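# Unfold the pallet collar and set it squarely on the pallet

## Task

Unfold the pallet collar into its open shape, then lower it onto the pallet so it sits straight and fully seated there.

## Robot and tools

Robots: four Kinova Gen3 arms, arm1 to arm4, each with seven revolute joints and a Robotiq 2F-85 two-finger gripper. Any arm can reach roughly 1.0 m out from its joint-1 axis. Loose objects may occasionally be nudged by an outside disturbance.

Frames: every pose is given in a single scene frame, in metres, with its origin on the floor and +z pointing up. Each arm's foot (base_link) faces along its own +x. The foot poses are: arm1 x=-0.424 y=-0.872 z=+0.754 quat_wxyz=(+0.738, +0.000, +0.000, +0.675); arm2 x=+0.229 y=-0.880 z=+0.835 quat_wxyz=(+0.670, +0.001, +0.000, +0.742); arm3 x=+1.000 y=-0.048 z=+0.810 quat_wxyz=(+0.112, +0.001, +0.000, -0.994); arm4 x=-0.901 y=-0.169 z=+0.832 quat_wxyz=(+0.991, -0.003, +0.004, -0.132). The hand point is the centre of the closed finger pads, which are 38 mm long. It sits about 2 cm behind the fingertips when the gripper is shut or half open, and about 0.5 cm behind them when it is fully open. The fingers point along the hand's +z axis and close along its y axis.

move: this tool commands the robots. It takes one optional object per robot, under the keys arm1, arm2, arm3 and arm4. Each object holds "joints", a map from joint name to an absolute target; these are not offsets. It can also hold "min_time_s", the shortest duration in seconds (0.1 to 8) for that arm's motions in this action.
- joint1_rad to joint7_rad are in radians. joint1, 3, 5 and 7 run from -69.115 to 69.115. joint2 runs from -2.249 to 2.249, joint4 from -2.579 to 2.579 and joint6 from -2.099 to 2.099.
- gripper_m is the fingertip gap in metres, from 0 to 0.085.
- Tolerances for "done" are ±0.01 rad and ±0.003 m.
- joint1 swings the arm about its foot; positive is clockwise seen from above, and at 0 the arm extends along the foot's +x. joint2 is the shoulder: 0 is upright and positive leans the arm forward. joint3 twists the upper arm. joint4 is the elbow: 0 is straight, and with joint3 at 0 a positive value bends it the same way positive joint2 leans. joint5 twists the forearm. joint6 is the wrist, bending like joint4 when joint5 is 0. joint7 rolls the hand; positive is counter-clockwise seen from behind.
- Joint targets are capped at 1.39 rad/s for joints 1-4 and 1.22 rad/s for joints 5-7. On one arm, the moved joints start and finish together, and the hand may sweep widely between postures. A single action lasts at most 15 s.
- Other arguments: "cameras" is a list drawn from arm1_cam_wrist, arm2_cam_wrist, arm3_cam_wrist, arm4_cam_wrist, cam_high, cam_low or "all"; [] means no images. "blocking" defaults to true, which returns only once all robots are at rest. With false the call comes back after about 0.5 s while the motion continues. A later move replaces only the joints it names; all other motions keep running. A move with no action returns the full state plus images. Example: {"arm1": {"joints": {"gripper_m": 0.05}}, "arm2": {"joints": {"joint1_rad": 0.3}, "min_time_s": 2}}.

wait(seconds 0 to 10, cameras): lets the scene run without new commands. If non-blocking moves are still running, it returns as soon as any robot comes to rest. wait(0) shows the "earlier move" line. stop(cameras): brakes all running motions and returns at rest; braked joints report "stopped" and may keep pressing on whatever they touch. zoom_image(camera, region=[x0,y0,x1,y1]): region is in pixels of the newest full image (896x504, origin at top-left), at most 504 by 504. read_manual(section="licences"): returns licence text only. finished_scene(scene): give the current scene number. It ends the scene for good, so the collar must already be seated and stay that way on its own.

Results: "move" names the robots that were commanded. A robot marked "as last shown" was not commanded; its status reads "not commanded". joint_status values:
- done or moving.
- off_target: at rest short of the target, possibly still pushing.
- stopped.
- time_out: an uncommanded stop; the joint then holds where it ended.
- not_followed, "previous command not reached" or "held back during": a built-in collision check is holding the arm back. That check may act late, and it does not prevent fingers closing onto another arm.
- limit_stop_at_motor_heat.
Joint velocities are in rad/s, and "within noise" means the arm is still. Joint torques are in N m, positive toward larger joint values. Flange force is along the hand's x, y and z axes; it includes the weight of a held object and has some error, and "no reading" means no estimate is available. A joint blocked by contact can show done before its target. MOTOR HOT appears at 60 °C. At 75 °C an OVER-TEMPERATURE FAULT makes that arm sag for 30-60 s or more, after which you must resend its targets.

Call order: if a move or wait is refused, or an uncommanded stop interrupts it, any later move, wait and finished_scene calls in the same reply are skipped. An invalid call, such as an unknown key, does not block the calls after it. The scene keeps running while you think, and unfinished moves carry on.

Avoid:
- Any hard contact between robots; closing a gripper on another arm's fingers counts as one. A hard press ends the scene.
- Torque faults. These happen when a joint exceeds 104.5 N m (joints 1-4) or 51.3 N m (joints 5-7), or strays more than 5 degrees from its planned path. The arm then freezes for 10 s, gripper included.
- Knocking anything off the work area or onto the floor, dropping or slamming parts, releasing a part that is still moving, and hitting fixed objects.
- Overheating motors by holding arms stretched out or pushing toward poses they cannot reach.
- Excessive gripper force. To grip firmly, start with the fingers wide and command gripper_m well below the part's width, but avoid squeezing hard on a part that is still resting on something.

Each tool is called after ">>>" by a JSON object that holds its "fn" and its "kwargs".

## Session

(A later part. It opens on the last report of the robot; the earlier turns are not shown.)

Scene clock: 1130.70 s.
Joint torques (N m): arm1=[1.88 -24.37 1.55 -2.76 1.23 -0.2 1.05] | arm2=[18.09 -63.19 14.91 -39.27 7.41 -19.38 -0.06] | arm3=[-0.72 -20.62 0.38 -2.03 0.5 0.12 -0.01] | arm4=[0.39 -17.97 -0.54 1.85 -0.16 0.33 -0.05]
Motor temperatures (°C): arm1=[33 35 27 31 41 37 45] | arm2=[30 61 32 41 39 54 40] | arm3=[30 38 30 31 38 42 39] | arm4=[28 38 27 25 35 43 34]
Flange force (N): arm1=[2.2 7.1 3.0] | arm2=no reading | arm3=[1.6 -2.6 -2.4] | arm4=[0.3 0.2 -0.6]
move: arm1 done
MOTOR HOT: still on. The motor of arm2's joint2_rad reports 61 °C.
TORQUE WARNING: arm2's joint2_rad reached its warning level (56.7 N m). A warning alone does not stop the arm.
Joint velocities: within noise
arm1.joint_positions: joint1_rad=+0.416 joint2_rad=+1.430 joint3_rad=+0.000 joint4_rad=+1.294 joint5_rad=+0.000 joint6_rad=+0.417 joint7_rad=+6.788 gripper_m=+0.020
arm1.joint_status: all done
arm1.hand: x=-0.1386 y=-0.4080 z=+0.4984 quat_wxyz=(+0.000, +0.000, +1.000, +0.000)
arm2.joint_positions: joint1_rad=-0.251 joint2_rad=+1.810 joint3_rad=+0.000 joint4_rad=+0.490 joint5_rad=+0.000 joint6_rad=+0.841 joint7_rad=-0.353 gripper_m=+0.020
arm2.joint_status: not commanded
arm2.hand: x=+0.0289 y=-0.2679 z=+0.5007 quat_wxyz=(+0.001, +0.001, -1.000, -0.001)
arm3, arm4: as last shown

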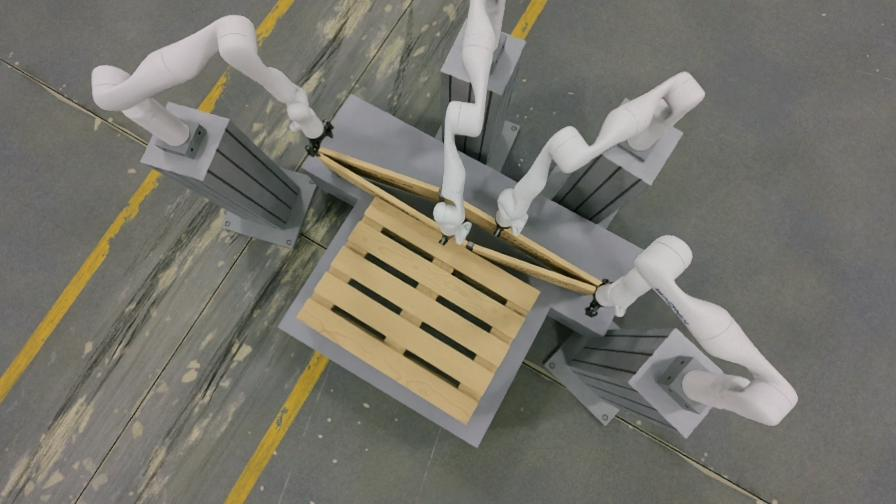

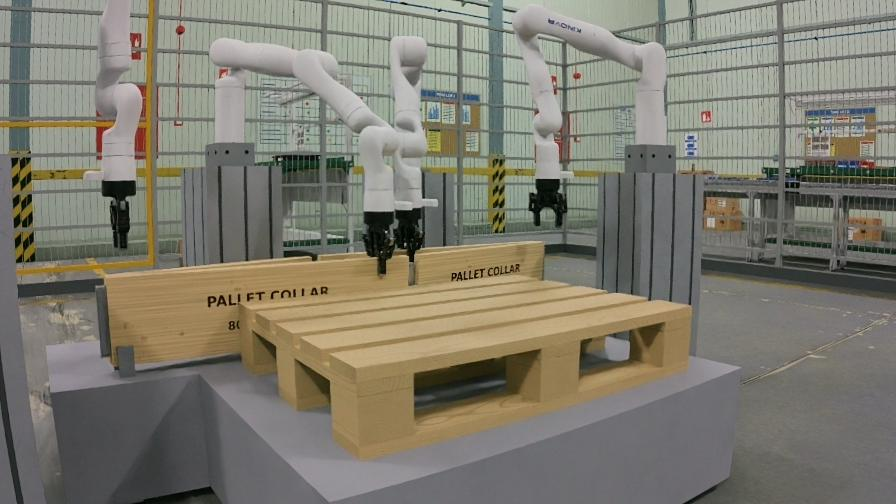

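>>> {"fn": "move", "kwargs": {"arm1": {"joints":{"joint1_rad":0.5086,"joint2_rad":1.3955,"joint4_rad":1.4636,"joint6_rad":0.2825,"joint7_rad":6.8806},"min_time_s":2.5}}}

>>> {"fn": "move", "kwargs": {"arm1": {"joints":{"joint1_rad":0.6158,"joint2_rad":1.38,"joint4_rad":1.5663,"joint6_rad":0.1953,"joint7_rad":6.9878},"min_time_s":2.5}}}

>>> {"fn": "move", "kwargs": {"arm2": {"joints":{"gripper_m":0.05}}}}

>>> {"fn": "move", "kwargs": {"arm2": {"joints":{"joint2_rad":1.5,"joint4_rad":0.985,"joint6_rad":0.6566}}, "cameras": ["cam_high","cam_low"]}}

>>> {"fn": "zoom_image", "kwargs": {"camera": "cam_high", "region": [270, 90, 670, 450]}}

Scene clock: 1149.33 s.
Joint torques (N m): arm1=[-1 -26.44 -2.14 -0.99 0.09 0.81 0.5] | arm2=[10.68 -65.77 9.09 -37.33 4.41 -16.06 -0.23] | arm3=[-0.72 -20.6 0.35 -2 0.5 0.09 -0.02] | arm4=[0.36 -17.97 -0.56 1.82 -0.19 0.36 -0.03]
Motor temperatures (°C): arm1=[33 35 27 31 41 37 45] | arm2=[30 62 32 42 39 54 40] | arm3=[30 38 30 31 38 42 39] | arm4=[28 38 27 25 35 43 34]
Flange force (N): arm1=[-4.2 4.3 12.2] | arm2=no reading | arm3=[1.4 -2.5 -2.4] | arm4=[0.5 0.1 -0.6]
move: arm1 done
MOTOR HOT: still on. The motor of arm2's joint2_rad reports 62 °C.
TORQUE WARNING: arm2's joint2_rad reached its warning level (56.7 N m). A warning alone does not stop the arm.
Joint velocities: within noise
arm1.joint_positions: joint1_rad=+0.509 joint2_rad=+1.395 joint3_rad=+0.000 joint4_rad=+1.464 joint5_rad=+0.000 joint6_rad=+0.282 joint7_rad=+6.881 gripper_m=+0.020
arm1.joint_status: all done
arm1.hand: x=-0.1207 y=-0.4710 z=+0.4983 quat_wxyz=(+0.000, +0.000, +1.000, +0.000)
arm2.joint_positions: joint1_rad=-0.251 joint2_rad=+1.811 joint3_rad=+0.000 joint4_rad=+0.490 joint5_rad=+0.000 joint6_rad=+0.841 joint7_rad=-0.353 gripper_m=+0.020
arm2.joint_status: not commanded
arm2.hand: x=+0.0290 y=-0.2681 z=+0.5005 quat_wxyz=(+0.001, +0.001, -1.000, -0.001)
arm3, arm4: as last shown
pictures: none

Scene clock: 1152.13 s.
Joint torques (N m): arm1=[0.05 -27.75 -0.31 -1.3 0.51 0.37 0.64] | arm2=[6.15 -66.07 5.84 -36.26 2.83 -14.82 -0.22] | arm3=[-0.75 -20.61 0.38 -2 0.49 0.1 -0.03] | arm4=[0.4 -17.96 -0.49 1.83 -0.17 0.33 -0.04]
Motor temperatures (°C): arm1=[33 35 27 31 41 37 45] | arm2=[30 63 32 42 39 54 40] | arm3=[30 38 30 31 38 42 39] | arm4=[28 38 27 25 35 43 34]
Flange force (N): arm1=[-1.0 3.4 15.2] | arm2=no reading | arm3=[1.4 -2.6 -2.4] | arm4=[0.4 0.2 -0.7]
move: arm1 done
MOTOR HOT: still on. The motor of arm2's joint2_rad reports 63 °C.
TORQUE WARNING: arm2's joint2_rad reached its warning level (56.7 N m). A warning alone does not stop the arm.
Joint velocities: within noise
arm1.joint_positions: joint1_rad=+0.616 joint2_rad=+1.380 joint3_rad=+0.000 joint4_rad=+1.566 joint5_rad=+0.000 joint6_rad=+0.195 joint7_rad=+6.988 gripper_m=+0.019
arm1.joint_status: all done
arm1.hand: x=-0.0975 y=-0.5269 z=+0.4983 quat_wxyz=(+0.000, +0.000, +1.000, +0.000)
arm2.joint_positions: joint1_rad=-0.251 joint2_rad=+1.811 joint3_rad=+0.000 joint4_rad=+0.490 joint5_rad=+0.000 joint6_rad=+0.841 joint7_rad=-0.353 gripper_m=+0.019
arm2.joint_status: not commanded
arm2.hand: x=+0.0291 y=-0.2683 z=+0.5003 quat_wxyz=(+0.001, +0.001, -1.000, -0.001)
arm3, arm4: as last shown
pictures: none

Scene clock: 1153.00 s.
Joint torques (N m): arm1=[-0.99 -27.73 -1.41 -4.61 0.45 -1.45 0.66] | arm2=[0.5 -24.4 0.21 -7.52 0.13 -0.27 -0.41] | arm3=[-0.75 -20.64 0.36 -2.06 0.49 0.09 -0.03] | arm4=[0.35 -17.95 -0.49 1.82 -0.19 0.33 -0.01]
Motor temperatures (°C): arm1=[33 35 27 31 41 37 45] | arm2=[30 62 32 42 38 54 40] | arm3=[30 38 30 31 38 42 39] | arm4=[28 38 27 25 35 43 34]
Flange force (N): arm1=[1.6 -2.5 8.4] | arm2=no reading | arm3=[1.5 -2.7 -2.4] | arm4=[0.4 0.2 -0.7]
move: arm2 done
MOTOR HOT: still on. The motor of arm2's joint2_rad reports 62 °C.
TORQUE WARNING: arm2's joint2_rad reached its warning level (56.7 N m). A warning alone does not stop the arm.
Joint velocities: within noise
arm1, arm3, arm4: as last shown
arm2.joint_positions: joint1_rad=-0.251 joint2_rad=+1.810 joint3_rad=+0.000 joint4_rad=+0.490 joint5_rad=+0.000 joint6_rad=+0.841 joint7_rad=-0.353 gripper_m=+0.050
arm2.joint_status: all done
arm2.hand: x=+0.0289 y=-0.2678 z=+0.5008 quat_wxyz=(+0.001, +0.001, -1.000, -0.001)
pictures: none

Scene clock: 1154.77 s.
Joint torques (N m): arm1=[-0.96 -27.74 -1.34 -4.66 0.47 -1.46 0.69] | arm2=[0.61 -23.75 0.21 -6.36 0.18 -0.3 -0.35] | arm3=[-0.75 -20.61 0.4 -1.99 0.5 0.12 -0.03] | arm4=[0.38 -18.01 -0.55 1.83 -0.21 0.37 -0.05]
Motor temperatures (°C): arm1=[33 35 27 31 41 37 45] | arm2=[30 62 32 42 38 53 40] | arm3=[30 38 30 31 38 42 39] | arm4=[28 38 27 25 35 43 34]
Flange force (N): arm1=[1.8 -2.5 8.3] | arm2=[-1.5 -6.8 -6.3] | arm3=[1.4 -2.6 -2.3] | arm4=[0.5 0.2 -0.5]
move: arm2 done
MOTOR HOT: still on. The motor of arm2's joint2_rad reports 62 °C.
Joint velocities: within noise
arm1, arm3, arm4: as last shown
arm2.joint_positions: joint1_rad=-0.251 joint2_rad=+1.500 joint3_rad=+0.000 joint4_rad=+0.985 joint5_rad=+0.000 joint6_rad=+0.657 joint7_rad=-0.353 gripper_m=+0.050
arm2.joint_status: all done
arm2.hand: x=+0.0400 y=-0.2975 z=+0.5910 quat_wxyz=(+0.001, +0.001, -1.000, -0.001)

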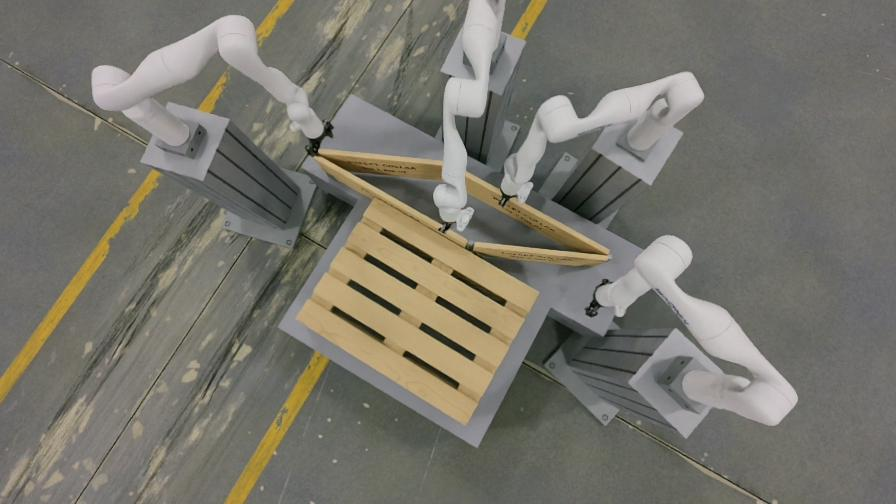

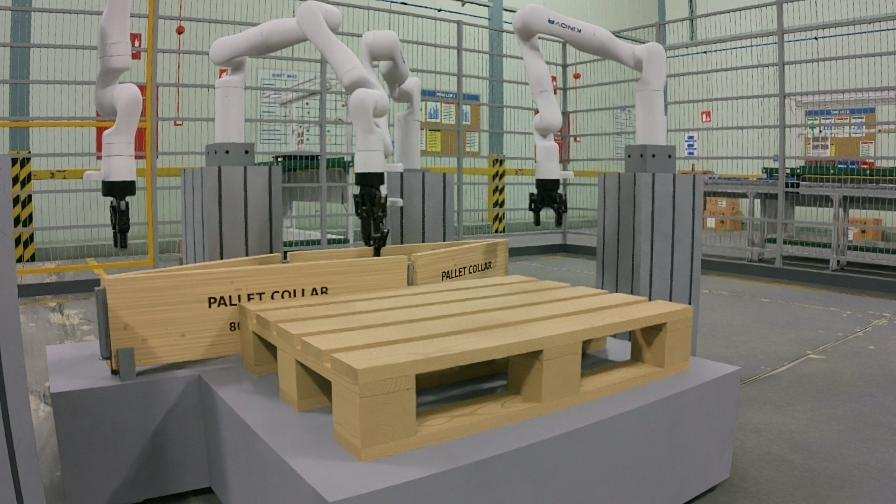

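Scaled by 1.260 from the camera's image (finer frame: 1280x720).

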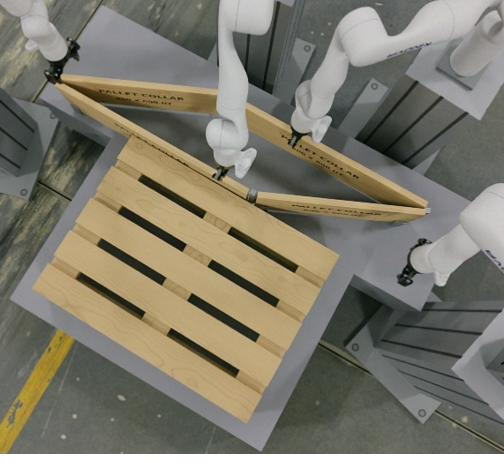

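>>> {"fn": "move", "kwargs": {"arm2": {"joints":{"joint2_rad":0.0,"joint4_rad":1.5,"joint6_rad":1.64,"gripper_m":0.085}}, "arm3": {"joints":{"joint1_rad":-0.387,"joint2_rad":1.5228,"joint4_rad":0.7526,"joint6_rad":0.8662,"joint7_rad":1.407,"gripper_m":0.06}}, "arm4": {"joints":{"joint1_rad":0.0565,"joint2_rad":1.4875,"joint4_rad":0.9546,"joint6_rad":0.6995,"joint7_rad":2.341,"gripper_m":0.06}}, "cameras": ["arm3_cam_wrist","arm4_cam_wrist","cam_high","cam_low"]}}

Scene clock: 1176.97 s.
Joint torques (N m): arm1=[-0.96 -27.73 -1.39 -4.63 0.46 -1.47 0.66] | arm2=[0.58 -7.48 -0.22 -9.74 0.15 -0.28 -0.33] | arm3=[-0.72 -26.49 0.44 -7.43 0.52 0.12 -0.04] | arm4=[0.42 -25.77 -0.48 -5.61 -0.17 0.31 -0.06]
Motor temperatures (°C): arm1=[33 35 27 31 41 37 45] | arm2=[30 57 31 39 38 51 40] | arm3=[30 38 30 31 38 42 39] | arm4=[28 38 27 25 35 43 34]
Flange force (N): arm1=[1.6 -2.5 8.3] | arm2=[-1.9 -4.8 1.7] | arm3=[6.4 -1.8 -3.2] | arm4=[0.3 0.9 -0.5]
move: arm2 done; arm3 done; arm4 done
MOTOR HOT: cleared for the motors of arm2.
Joint velocities: within noise
arm1: as last shown
arm2.joint_positions: joint1_rad=-0.251 joint2_rad=+0.000 joint3_rad=+0.000 joint4_rad=+1.500 joint5_rad=+0.000 joint6_rad=+1.640 joint7_rad=-0.353 gripper_m=+0.085
arm2.joint_status: all done
arm2.hand: x=+0.1444 y=-0.5778 z=+1.2525 quat_wxyz=(+0.001, +0.001, -1.000, -0.002)
arm3.joint_positions: joint1_rad=-0.387 joint2_rad=+1.523 joint3_rad=+0.000 joint4_rad=+0.753 joint5_rad=+0.000 joint6_rad=+0.866 joint7_rad=+1.407 gripper_m=+0.060
arm3.joint_status: all done
arm3.hand: x=+0.4464 y=-0.4069 z=+0.5990 quat_wxyz=(-0.001, -0.975, -0.222, -0.001)
arm4.joint_positions: joint1_rad=+0.056 joint2_rad=+1.487 joint3_rad=+0.000 joint4_rad=+0.955 joint5_rad=+0.000 joint6_rad=+0.700 joint7_rad=+2.341 gripper_m=+0.060
arm4.joint_status: all done
arm4.hand: x=-0.3217 y=-0.3905 z=+0.5960 quat_wxyz=(+0.005, +0.222, -0.975, +0.001)

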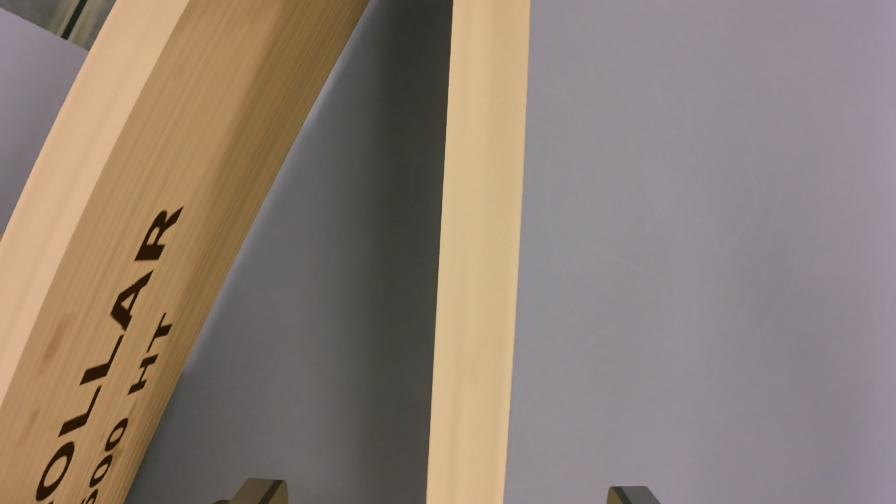

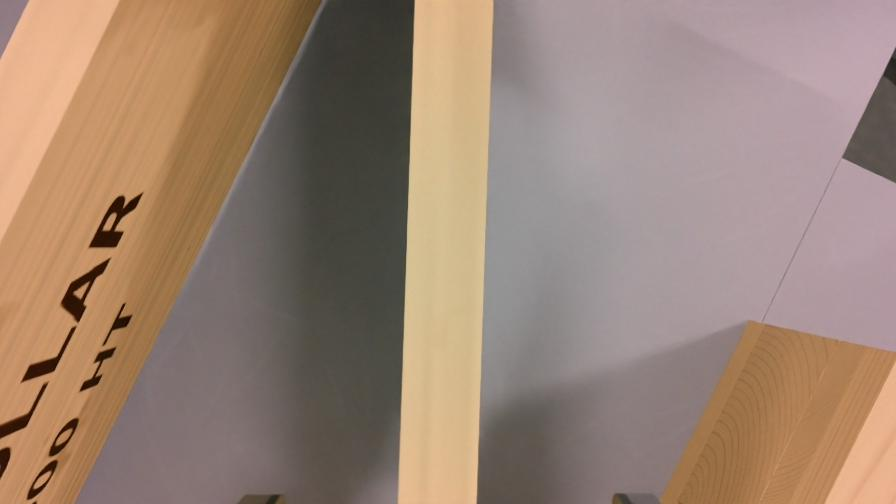

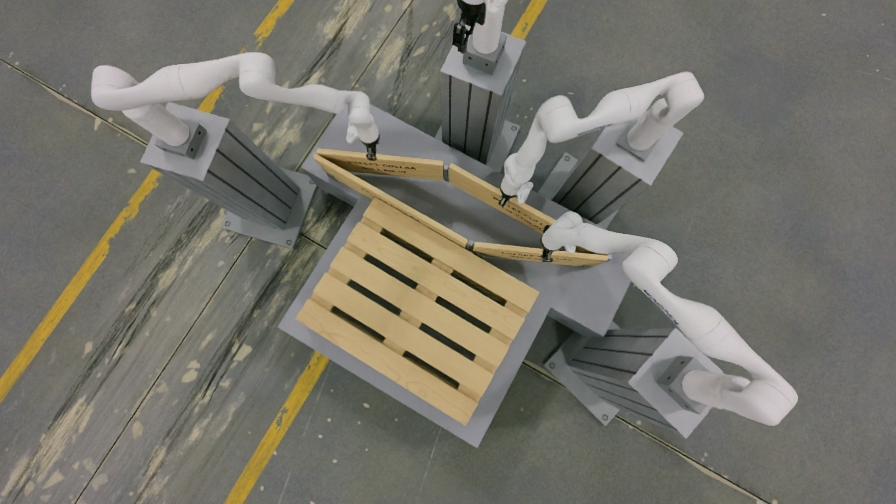

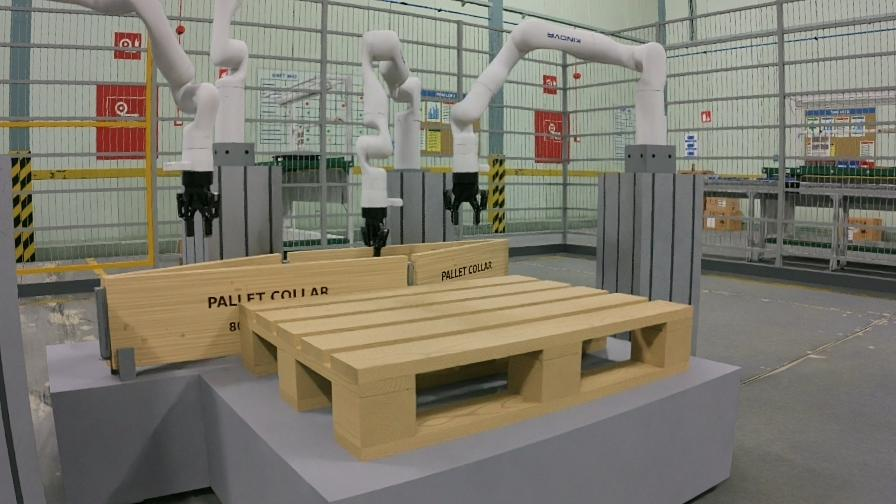

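>>> {"fn": "move", "kwargs": {"arm3": {"joints":{"joint1_rad":-0.3936,"joint2_rad":1.8368,"joint4_rad":0.3626,"joint6_rad":0.9422,"joint7_rad":1.357},"min_time_s":1.5}, "arm4": {"joints":{"joint2_rad":1.7602,"joint4_rad":0.6559,"joint6_rad":0.7255,"joint7_rad":2.306},"min_time_s":1.5}}}

>>> {"fn": "move", "kwargs": {"arm3": {"joints":{"gripper_m":0.008}}, "arm4": {"joints":{"gripper_m":0.008}}}}

>>> {"fn": "move", "kwargs": {"arm1": {"joints":{"gripper_m":0.05}}, "cameras": ["arm3_cam_wrist","arm4_cam_wrist"]}}

Scene clock: 1204.67 s.
Joint torques (N m): arm1=[-0.98 -27.76 -1.35 -4.61 0.46 -1.47 0.68] | arm2=[0.59 -7.43 -0.25 -9.81 0.18 -0.33 -0.37] | arm3=[-0.69 -26.21 0.4 -7.87 0.46 0.11 -0.02] | arm4=[0.45 -25.63 -0.47 -5.8 -0.14 0.33 -0.02]
Motor temperatures (°C): arm1=[33 35 27 31 41 37 45] | arm2=[30 51 31 37 38 48 40] | arm3=[30 38 29 31 38 42 38] | arm4=[28 38 27 25 35 43 34]
Flange force (N): arm1=[1.6 -2.4 8.4] | arm2=[-2.1 -5.0 1.8] | arm3=no reading | arm4=[0.6 1.3 -0.9]
move: arm3 done; arm4 done
Joint velocities: within noise
arm1, arm2: as last shown
arm3.joint_positions: joint1_rad=-0.394 joint2_rad=+1.837 joint3_rad=+0.000 joint4_rad=+0.363 joint5_rad=+0.000 joint6_rad=+0.942 joint7_rad=+1.357 gripper_m=+0.060
arm3.joint_status: all done
arm3.hand: x=+0.4485 y=-0.4109 z=+0.4870 quat_wxyz=(-0.001, -0.980, -0.201, -0.001)
arm4.joint_positions: joint1_rad=+0.056 joint2_rad=+1.760 joint3_rad=+0.000 joint4_rad=+0.656 joint5_rad=+0.000 joint6_rad=+0.726 joint7_rad=+2.306 gripper_m=+0.060
arm4.joint_status: all done
arm4.hand: x=-0.3226 y=-0.3910 z=+0.4871 quat_wxyz=(+0.005, +0.205, -0.979, +0.001)
pictures: none

Scene clock: 1205.53 s.
Joint torques (N m): arm1=[1.99 -26.98 2.55 -3.29 0.91 -0.73 0.78] | arm2=[0.63 -7.45 -0.26 -9.72 0.17 -0.28 -0.33] | arm3=[6.73 -20.22 5.88 -4.9 3.88 0.83 -0.31] | arm4=[-4.33 -20.58 -4.86 -0.61 -1.91 3.62 0.27]
Motor temperatures (°C): arm1=[33 35 27 31 41 37 45] | arm2=[29 51 31 37 38 48 40] | arm3=[30 38 29 31 38 42 38] | arm4=[28 38 27 25 35 43 34]
Flange force (N): arm1=[5.1 3.2 9.3] | arm2=[-1.9 -4.9 1.7] | arm3=no reading | arm4=[-1.8 -11.2 1.4]
move: arm3 off_target; arm4 off_target
Joint velocities: within noise
arm1, arm2: as last shown
arm1.hand: x=-0.0976 y=-0.5268 z=+0.4983 quat_wxyz=(+0.000, +0.000, +1.000, +0.000)
arm3.joint_positions: joint1_rad=-0.394 joint2_rad=+1.837 joint3_rad=+0.000 joint4_rad=+0.363 joint5_rad=+0.000 joint6_rad=+0.942 joint7_rad=+1.357 gripper_m=+0.019
arm3.joint_status: gripper_m off_target (ended at +0.019, target +0.008)
arm3.hand: x=+0.4486 y=-0.4110 z=+0.4870 quat_wxyz=(-0.001, -0.980, -0.201, -0.001)
arm4.joint_positions: joint1_rad=+0.057 joint2_rad=+1.760 joint3_rad=+0.000 joint4_rad=+0.656 joint5_rad=+0.000 joint6_rad=+0.726 joint7_rad=+2.306 gripper_m=+0.019
arm4.joint_status: gripper_m off_target (ended at +0.019, target +0.008)
arm4.hand: x=-0.3226 y=-0.3911 z=+0.4871 quat_wxyz=(+0.005, +0.205, -0.979, +0.001)
pictures: none

Scene clock: 1206.37 s.
Joint torques (N m): arm1=[-0.54 -23.2 -0.97 -1.8 0.28 -0.02 0.39] | arm2=[0.55 -7.5 -0.22 -9.77 0.13 -0.23 -0.33] | arm3=[4.93 -20.17 5.1 -5.6 3.53 0 -0.24] | arm4=[-3.86 -20.23 -4.45 -1.46 -1.71 2.79 0.31]
Motor temperatures (°C): arm1=[33 35 27 31 41 36 45] | arm2=[29 51 31 37 38 48 40] | arm3=[30 38 29 31 38 42 38] | arm4=[28 38 27 25 35 43 34]
Flange force (N): arm1=[-0.5 0.3 3.5] | arm2=[-2.0 -4.8 2.0] | arm3=no reading | arm4=[-0.1 -8.3 -2.1]
move: arm1 done
Joint velocities: within noise
arm1.joint_positions: joint1_rad=+0.616 joint2_rad=+1.380 joint3_rad=+0.000 joint4_rad=+1.566 joint5_rad=+0.000 joint6_rad=+0.195 joint7_rad=+6.988 gripper_m=+0.050
arm1.joint_status: all done
arm1.hand: x=-0.0975 y=-0.5269 z=+0.4983 quat_wxyz=(+0.000, +0.000, +1.000, +0.000)
arm2: as last shown
arm3.joint_positions: joint1_rad=-0.394 joint2_rad=+1.837 joint3_rad=+0.000 joint4_rad=+0.363 joint5_rad=+0.000 joint6_rad=+0.942 joint7_rad=+1.357 gripper_m=+0.019
arm3.joint_status: not commanded
arm3.hand: x=+0.4485 y=-0.4109 z=+0.4870 quat_wxyz=(-0.001, -0.980, -0.201, -0.001)
arm4.joint_positions: joint1_rad=+0.056 joint2_rad=+1.760 joint3_rad=+0.000 joint4_rad=+0.656 joint5_rad=+0.000 joint6_rad=+0.726 joint7_rad=+2.306 gripper_m=+0.019
arm4.joint_status: not commanded
arm4.hand: x=-0.3226 y=-0.3910 z=+0.4871 quat_wxyz=(+0.005, +0.205, -0.979, +0.001)

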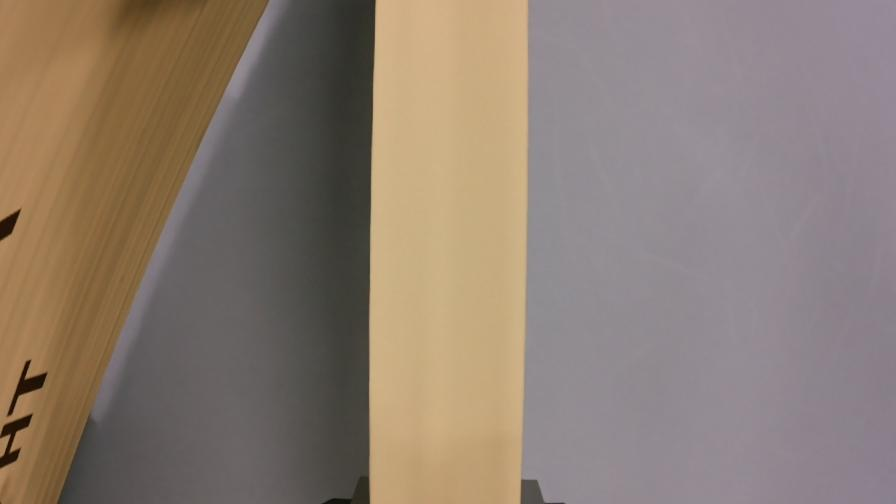

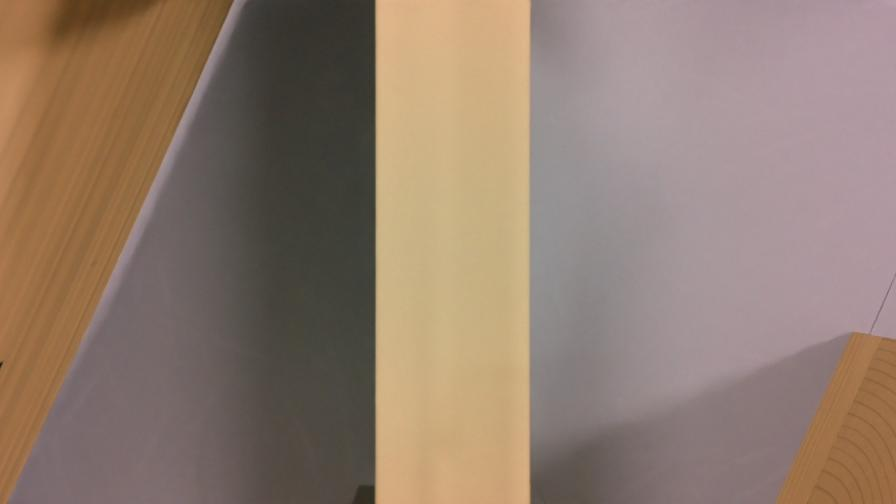

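>>> {"fn": "move", "kwargs": {"arm1": {"joints":{"joint2_rad":1.146,"joint4_rad":1.7023,"joint6_rad":0.2933}}}}

>>> {"fn": "move", "kwargs": {"arm1": {"joints":{"joint2_rad":-0.4,"joint4_rad":1.5,"joint6_rad":2.04,"gripper_m":0.085}}, "arm3": {"joints":{"joint2_rad":1.6857,"joint4_rad":0.576,"joint6_rad":0.8799},"min_time_s":2}, "arm4": {"joints":{"joint2_rad":1.631,"joint4_rad":0.8139,"joint6_rad":0.6967},"min_time_s":2}, "cameras": ["cam_low","cam_high"]}}

Scene clock: 1298.43 s.
Joint torques (N m): arm1=[-0.54 -22.72 -0.98 -2.66 0.25 -0.05 0.36] | arm2=[0.65 -7.52 -0.29 -9.65 0.2 -0.29 -0.32] | arm3=[4.87 -20.15 5.14 -5.63 3.53 0.01 -0.22] | arm4=[-3.79 -20.22 -4.41 -1.52 -1.7 2.85 0.34]
Motor temperatures (°C): arm1=[32 35 27 31 41 36 45] | arm2=[29 40 30 33 37 45 40] | arm3=[30 37 29 31 38 42 38] | arm4=[27 38 26 25 35 43 34]
Flange force (N): arm1=[-0.9 0.7 3.7] | arm2=[-1.8 -4.5 1.4] | arm3=no reading | arm4=[0.4 -7.6 -2.4]
move: arm1 done
Joint velocities: within noise
arm1.joint_positions: joint1_rad=+0.616 joint2_rad=+1.146 joint3_rad=+0.000 joint4_rad=+1.702 joint5_rad=+0.000 joint6_rad=+0.293 joint7_rad=+6.988 gripper_m=+0.050
arm1.joint_status: all done
arm1.hand: x=-0.0974 y=-0.5268 z=+0.5993 quat_wxyz=(+0.000, +0.000, +1.000, +0.000)
arm2, arm4: as last shown
arm3.joint_positions: joint1_rad=-0.394 joint2_rad=+1.837 joint3_rad=+0.000 joint4_rad=+0.363 joint5_rad=+0.000 joint6_rad=+0.942 joint7_rad=+1.357 gripper_m=+0.019
arm3.joint_status: not commanded
arm3.hand: x=+0.4486 y=-0.4109 z=+0.4870 quat_wxyz=(-0.001, -0.980, -0.201, -0.001)
pictures: none

Scene clock: 1301.30 s.
Joint torques (N m): arm1=[-0.56 -2.35 -1.56 -8.16 0.22 -0.02 0.38] | arm2=[0.63 -7.49 -0.33 -9.73 0.17 -0.31 -0.34] | arm3=[-3.69 -41.7 -1.2 -10.92 -0.36 2.6 0.22] | arm4=[-2.46 -39.31 -2.19 -6.39 -0.15 3.32 1.23]
Motor temperatures (°C): arm1=[32 35 27 31 41 36 45] | arm2=[29 40 30 33 37 45 40] | arm3=[30 37 29 31 38 42 38] | arm4=[27 39 26 25 35 43 34]
Flange force (N): arm1=[-5.2 1.6 -1.9] | arm2=[-2.0 -4.7 1.6] | arm3=[1.6 -5.5 24.5] | arm4=[-5.1 -8.0 30.3]
move: arm1 done; arm3 done; arm4 done
Joint velocities: within noise
arm1.joint_positions: joint1_rad=+0.616 joint2_rad=-0.400 joint3_rad=+0.000 joint4_rad=+1.500 joint5_rad=+0.000 joint6_rad=+2.040 joint7_rad=+6.988 gripper_m=+0.085
arm1.joint_status: all done
arm1.hand: x=-0.3288 y=-0.7989 z=+1.2571 quat_wxyz=(+0.000, +0.000, +1.000, +0.001)
arm2: as last shown
arm3.joint_positions: joint1_rad=-0.394 joint2_rad=+1.686 joint3_rad=+0.000 joint4_rad=+0.576 joint5_rad=+0.000 joint6_rad=+0.880 joint7_rad=+1.357 gripper_m=+0.019
arm3.joint_status: all done
arm3.hand: x=+0.4484 y=-0.4109 z=+0.5339 quat_wxyz=(-0.001, -0.980, -0.201, -0.001)
arm4.joint_positions: joint1_rad=+0.056 joint2_rad=+1.631 joint3_rad=+0.000 joint4_rad=+0.814 joint5_rad=+0.000 joint6_rad=+0.697 joint7_rad=+2.306 gripper_m=+0.019
arm4.joint_status: all done
arm4.hand: x=-0.3223 y=-0.3908 z=+0.5351 quat_wxyz=(+0.005, +0.205, -0.979, +0.001)
pictures: cam_high, cam_low

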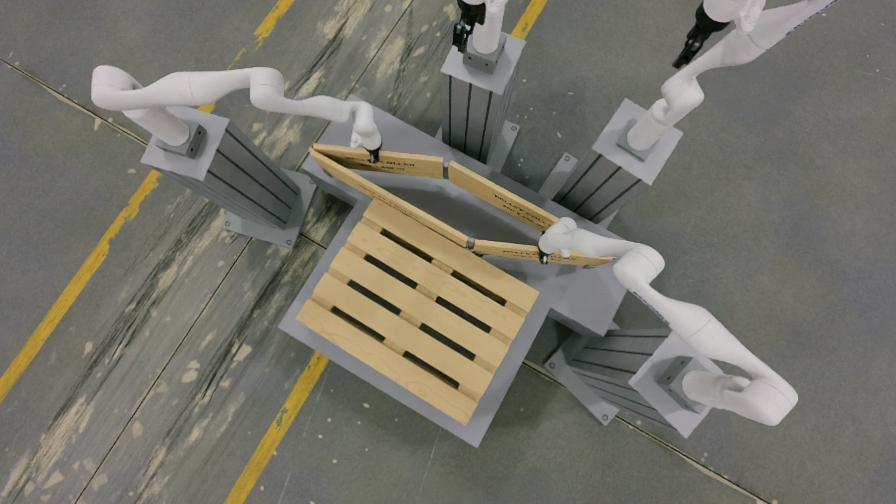

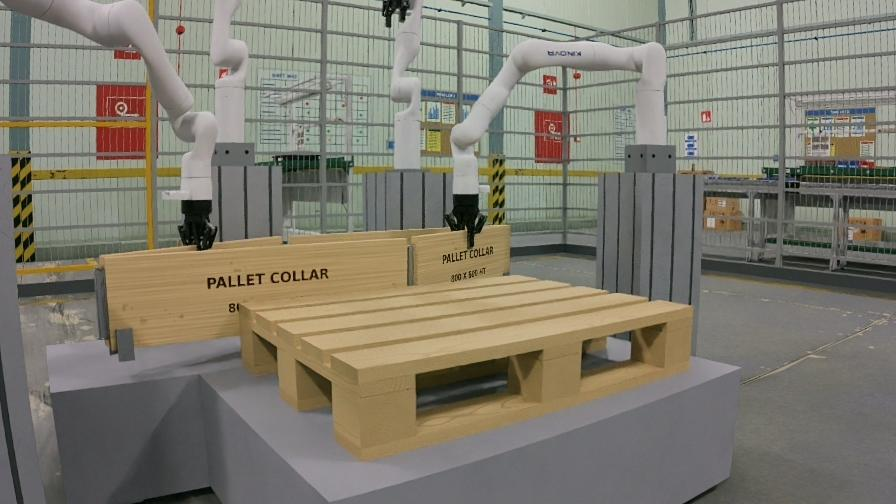

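>>> {"fn": "move", "kwargs": {"arm3": {"joints":{"joint2_rad":1.5586,"joint4_rad":0.7167,"joint6_rad":0.8663},"min_time_s":1.2}, "arm4": {"joints":{"joint2_rad":1.5124,"joint4_rad":0.9327,"joint6_rad":0.6965},"min_time_s":1.2}}}

>>> {"fn": "move", "kwargs": {"arm3": {"joints":{"joint2_rad":1.4546,"joint4_rad":0.8065,"joint6_rad":0.8805},"min_time_s":1.2}, "arm4": {"joints":{"joint2_rad":1.4095,"joint4_rad":1.016,"joint6_rad":0.7161},"min_time_s":1.2}}}

>>> {"fn": "move", "kwargs": {"arm3": {"joints":{"joint2_rad":1.3584,"joint4_rad":0.8701,"joint6_rad":0.9131},"min_time_s":1.2}, "arm4": {"joints":{"joint2_rad":1.3115,"joint4_rad":1.0766,"joint6_rad":0.7535},"min_time_s":1.2}, "cameras": ["cam_high","cam_low"]}}

Scene clock: 1368.07 s.
Joint torques (N m): arm1=[-0.59 -2.22 -1.59 -8.13 0.23 0 0.43] | arm2=[0.63 -7.5 -0.31 -9.73 0.19 -0.3 -0.34] | arm3=[-2.23 -43.75 -0.18 -12.44 0.19 1.57 0.19] | arm4=[-2.82 -41.63 -2.65 -8.29 -0.27 2.3 1.21]
Motor temperatures (°C): arm1=[32 33 27 31 41 36 44] | arm2=[28 36 30 31 37 44 40] | arm3=[30 44 29 31 38 41 38] | arm4=[27 47 26 25 35 43 34]
Flange force (N): arm1=[-5.0 1.4 -1.8] | arm2=[-2.0 -4.7 1.7] | arm3=[3.7 -3.7 25.7] | arm4=[-2.1 -6.0 30.4]
move: arm3 done; arm4 done
Joint velocities: within noise
arm1, arm2: as last shown
arm3.joint_positions: joint1_rad=-0.394 joint2_rad=+1.559 joint3_rad=+0.000 joint4_rad=+0.717 joint5_rad=+0.000 joint6_rad=+0.866 joint7_rad=+1.357 gripper_m=+0.019
arm3.joint_status: all done
arm3.hand: x=+0.4484 y=-0.4109 z=+0.5840 quat_wxyz=(-0.001, -0.980, -0.201, -0.001)
arm4.joint_positions: joint1_rad=+0.057 joint2_rad=+1.512 joint3_rad=+0.000 joint4_rad=+0.933 joint5_rad=+0.000 joint6_rad=+0.696 joint7_rad=+2.306 gripper_m=+0.019
arm4.joint_status: all done
arm4.hand: x=-0.3218 y=-0.3906 z=+0.5849 quat_wxyz=(+0.005, +0.205, -0.979, +0.001)
pictures: none

Scene clock: 1369.57 s.
Joint torques (N m): arm1=[-0.53 -2.27 -1.54 -8.14 0.26 -0.02 0.37] | arm2=[0.62 -7.44 -0.32 -9.71 0.14 -0.27 -0.35] | arm3=[-0.85 -45.06 0.72 -14.06 0.47 0.58 -0.04] | arm4=[-2.52 -43.07 -2.47 -10.51 -0.23 1.11 1.05]
Motor temperatures (°C): arm1=[32 33 27 31 41 36 44] | arm2=[28 36 30 31 37 44 40] | arm3=[30 45 29 31 38 41 38] | arm4=[27 47 26 25 35 43 34]
Flange force (N): arm1=[-5.1 1.5 -1.9] | arm2=[-2.1 -4.8 1.7] | arm3=[6.0 -2.3 26.1] | arm4=[0.5 -3.0 29.4]
move: arm3 done; arm4 done
Joint velocities: within noise
arm1, arm2: as last shown
arm3.joint_positions: joint1_rad=-0.394 joint2_rad=+1.455 joint3_rad=+0.000 joint4_rad=+0.806 joint5_rad=+0.000 joint6_rad=+0.881 joint7_rad=+1.357 gripper_m=+0.019
arm3.joint_status: all done
arm3.hand: x=+0.4483 y=-0.4108 z=+0.6311 quat_wxyz=(-0.001, -0.980, -0.201, -0.001)
arm4.joint_positions: joint1_rad=+0.057 joint2_rad=+1.409 joint3_rad=+0.000 joint4_rad=+1.016 joint5_rad=+0.000 joint6_rad=+0.716 joint7_rad=+2.306 gripper_m=+0.019
arm4.joint_status: all done
arm4.hand: x=-0.3214 y=-0.3904 z=+0.6320 quat_wxyz=(+0.005, +0.205, -0.979, +0.001)
pictures: none

Scene clock: 1371.07 s.
Joint torques (N m): arm1=[-0.54 -2.27 -1.54 -8.15 0.24 0.02 0.39] | arm2=[0.67 -7.49 -0.35 -9.73 0.17 -0.24 -0.3] | arm3=[0.37 -45.61 1.45 -15.61 0.48 -0.23 -0.39] | arm4=[-0.25 -44.3 -0.29 -13.01 0.21 -0.21 0.35]
Motor temperatures (°C): arm1=[32 33 27 31 41 36 44] | arm2=[28 36 30 31 37 44 40] | arm3=[30 45 29 31 38 41 38] | arm4=[27 47 26 25 35 43 34]
Flange force (N): arm1=[-5.0 1.6 -1.8] | arm2=[-1.9 -4.8 1.8] | arm3=[8.6 -1.5 26.0] | arm4=[1.3 1.3 28.7]
move: arm3 done; arm4 done
Joint velocities: within noise
arm1: as last shown
arm2.joint_positions: joint1_rad=-0.251 joint2_rad=+0.000 joint3_rad=+0.000 joint4_rad=+1.500 joint5_rad=+0.000 joint6_rad=+1.640 joint7_rad=-0.353 gripper_m=+0.085
arm2.joint_status: not commanded
arm2.hand: x=+0.1444 y=-0.5778 z=+1.2525 quat_wxyz=(+0.001, +0.001, -1.000, -0.002)
arm3.joint_positions: joint1_rad=-0.394 joint2_rad=+1.358 joint3_rad=+0.000 joint4_rad=+0.870 joint5_rad=+0.000 joint6_rad=+0.913 joint7_rad=+1.357 gripper_m=+0.019
arm3.joint_status: all done
arm3.hand: x=+0.4483 y=-0.4107 z=+0.6790 quat_wxyz=(-0.001, -0.980, -0.201, -0.001)
arm4.joint_positions: joint1_rad=+0.057 joint2_rad=+1.312 joint3_rad=+0.000 joint4_rad=+1.077 joint5_rad=+0.000 joint6_rad=+0.753 joint7_rad=+2.306 gripper_m=+0.019
arm4.joint_status: all done
arm4.hand: x=-0.3209 y=-0.3902 z=+0.6801 quat_wxyz=(+0.005, +0.205, -0.979, +0.001)

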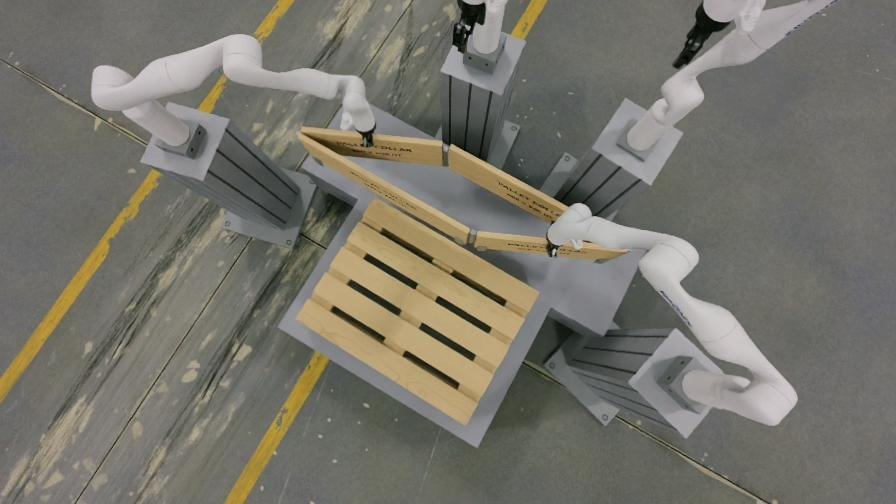

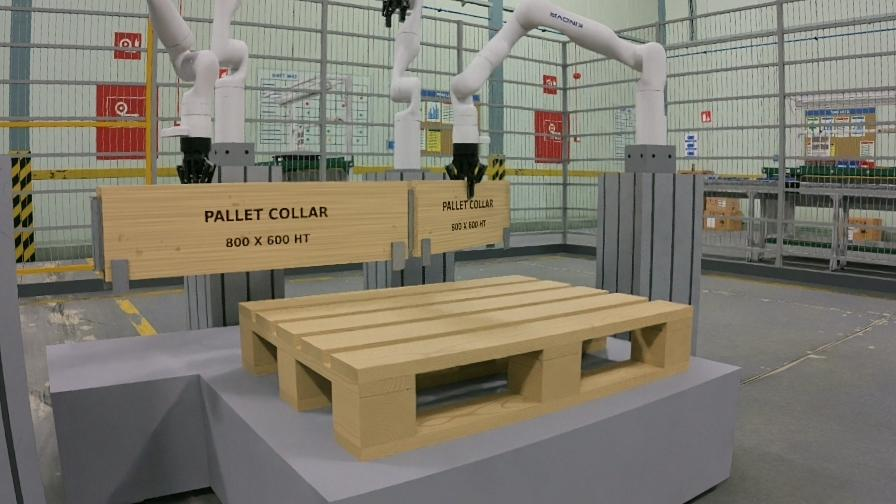

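>>> {"fn": "move", "kwargs": {"arm3": {"joints":{"joint1_rad":-0.2922,"joint2_rad":1.2932,"joint4_rad":1.0475,"joint6_rad":0.8009,"joint7_rad":1.6554},"min_time_s":1.8}, "arm4": {"joints":{"joint1_rad":-0.0517,"joint2_rad":1.2557,"joint4_rad":1.2445,"joint6_rad":0.6414,"joint7_rad":2.3866},"min_time_s":1.8}, "cameras": ["cam_low"]}}

>>> {"fn": "move", "kwargs": {"arm3": {"joints":{"joint1_rad":-0.1805,"joint2_rad":1.2526,"joint4_rad":1.1628,"joint6_rad":0.7262,"joint7_rad":1.9591},"min_time_s":1.8}, "arm4": {"joints":{"joint1_rad":-0.1707,"joint2_rad":1.2196,"joint4_rad":1.3618,"joint6_rad":0.5602,"joint7_rad":2.4595},"min_time_s":1.8}, "cameras": ["cam_low","cam_high"]}}

Scene clock: 1389.60 s.
Joint torques (N m): arm1=[-0.54 -2.27 -1.62 -8.16 0.25 -0.05 0.4] | arm2=[0.65 -7.47 -0.3 -9.67 0.22 -0.3 -0.33] | arm3=[-2.79 -41.17 -1.52 -10.63 -0.51 1.92 -0.11] | arm4=[1.35 -37.83 0.83 -6.23 0.21 2.72 0.02]
Motor temperatures (°C): arm1=[32 33 27 31 41 36 44] | arm2=[28 36 30 31 37 43 40] | arm3=[30 47 29 31 38 41 38] | arm4=[27 50 26 25 35 43 34]
Flange force (N): arm1=[-5.1 1.3 -1.9] | arm2=[-1.9 -4.7 1.4] | arm3=[0.3 -4.5 26.6] | arm4=[-6.1 -3.6 28.0]
move: arm3 done; arm4 done
Joint velocities: within noise
arm1, arm2: as last shown
arm3.joint_positions: joint1_rad=-0.292 joint2_rad=+1.293 joint3_rad=+0.000 joint4_rad=+1.047 joint5_rad=+0.000 joint6_rad=+0.801 joint7_rad=+1.655 gripper_m=+0.019
arm3.joint_status: all done
arm3.hand: x=+0.4403 y=-0.3382 z=+0.6789 quat_wxyz=(-0.001, -0.955, -0.297, -0.001)
arm4.joint_positions: joint1_rad=-0.052 joint2_rad=+1.256 joint3_rad=+0.000 joint4_rad=+1.244 joint5_rad=+0.000 joint6_rad=+0.641 joint7_rad=+2.387 gripper_m=+0.019
arm4.joint_status: all done
arm4.hand: x=-0.3333 y=-0.3189 z=+0.6799 quat_wxyz=(+0.005, +0.296, -0.955, +0.001)

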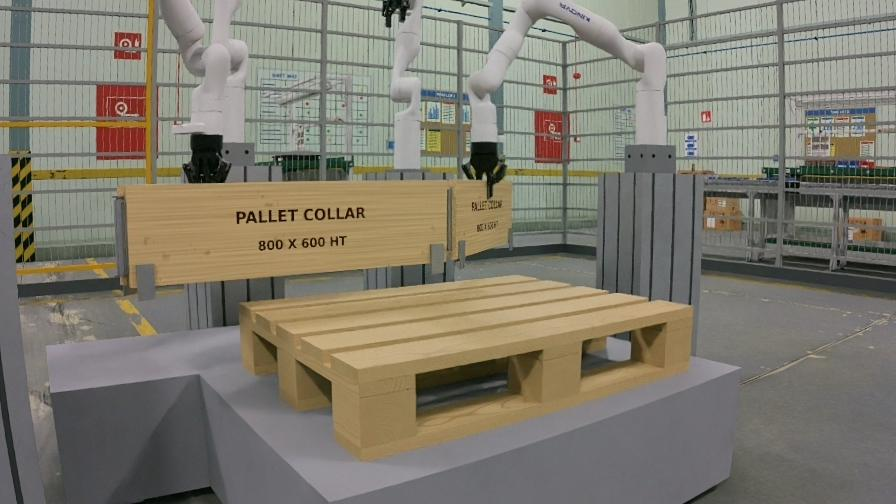

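Scene clock: 1391.73 s.
Joint torques (N m): arm1=[-0.52 -2.3 -1.57 -8.17 0.22 0 0.42] | arm2=[0.61 -7.45 -0.33 -9.74 0.16 -0.28 -0.33] | arm3=[-3.32 -36.99 -2.65 -6.2 -1.03 3.88 -0.27] | arm4=[1.08 -34.39 0.41 -2.07 0.16 4.23 0.18]
Motor temperatures (°C): arm1=[32 33 27 31 41 36 44] | arm2=[28 36 30 31 37 43 40] | arm3=[30 47 29 31 38 41 38] | arm4=[27 50 26 25 35 43 34]
Flange force (N): arm1=[-5.1 1.5 -1.8] | arm2=[-2.1 -4.8 1.8] | arm3=[-3.4 -7.9 26.2] | arm4=[-9.0 -8.4 28.5]
move: arm3 done; arm4 done
Joint velocities: within noise
arm1, arm2: as last shown
arm3.joint_positions: joint1_rad=-0.180 joint2_rad=+1.253 joint3_rad=+0.000 joint4_rad=+1.163 joint5_rad=+0.000 joint6_rad=+0.726 joint7_rad=+1.959 gripper_m=+0.019
arm3.joint_status: all done
arm3.hand: x=+0.4316 y=-0.2653 z=+0.6789 quat_wxyz=(-0.001, -0.922, -0.387, -0.001)
arm4.joint_positions: joint1_rad=-0.171 joint2_rad=+1.220 joint3_rad=+0.000 joint4_rad=+1.362 joint5_rad=+0.000 joint6_rad=+0.560 joint7_rad=+2.459 gripper_m=+0.019
arm4.joint_status: all done
arm4.hand: x=-0.3455 y=-0.2478 z=+0.6796 quat_wxyz=(+0.005, +0.386, -0.922, +0.000)
pictures: cam_high, cam_low

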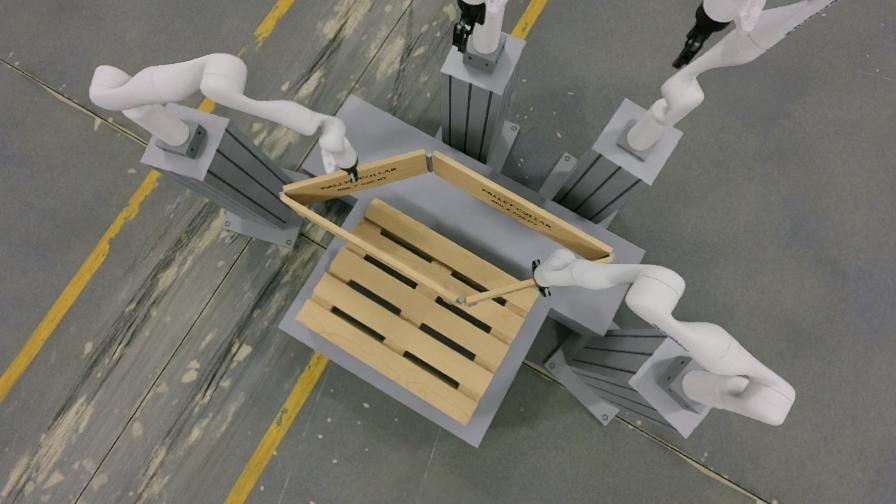

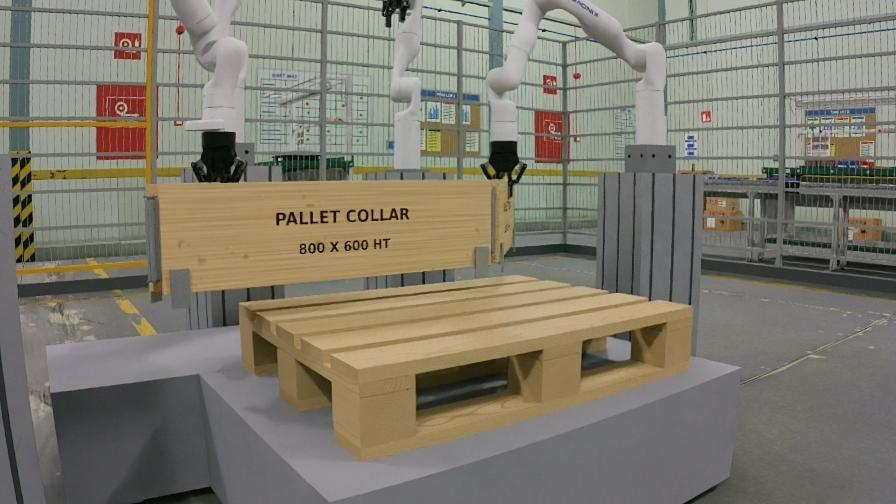

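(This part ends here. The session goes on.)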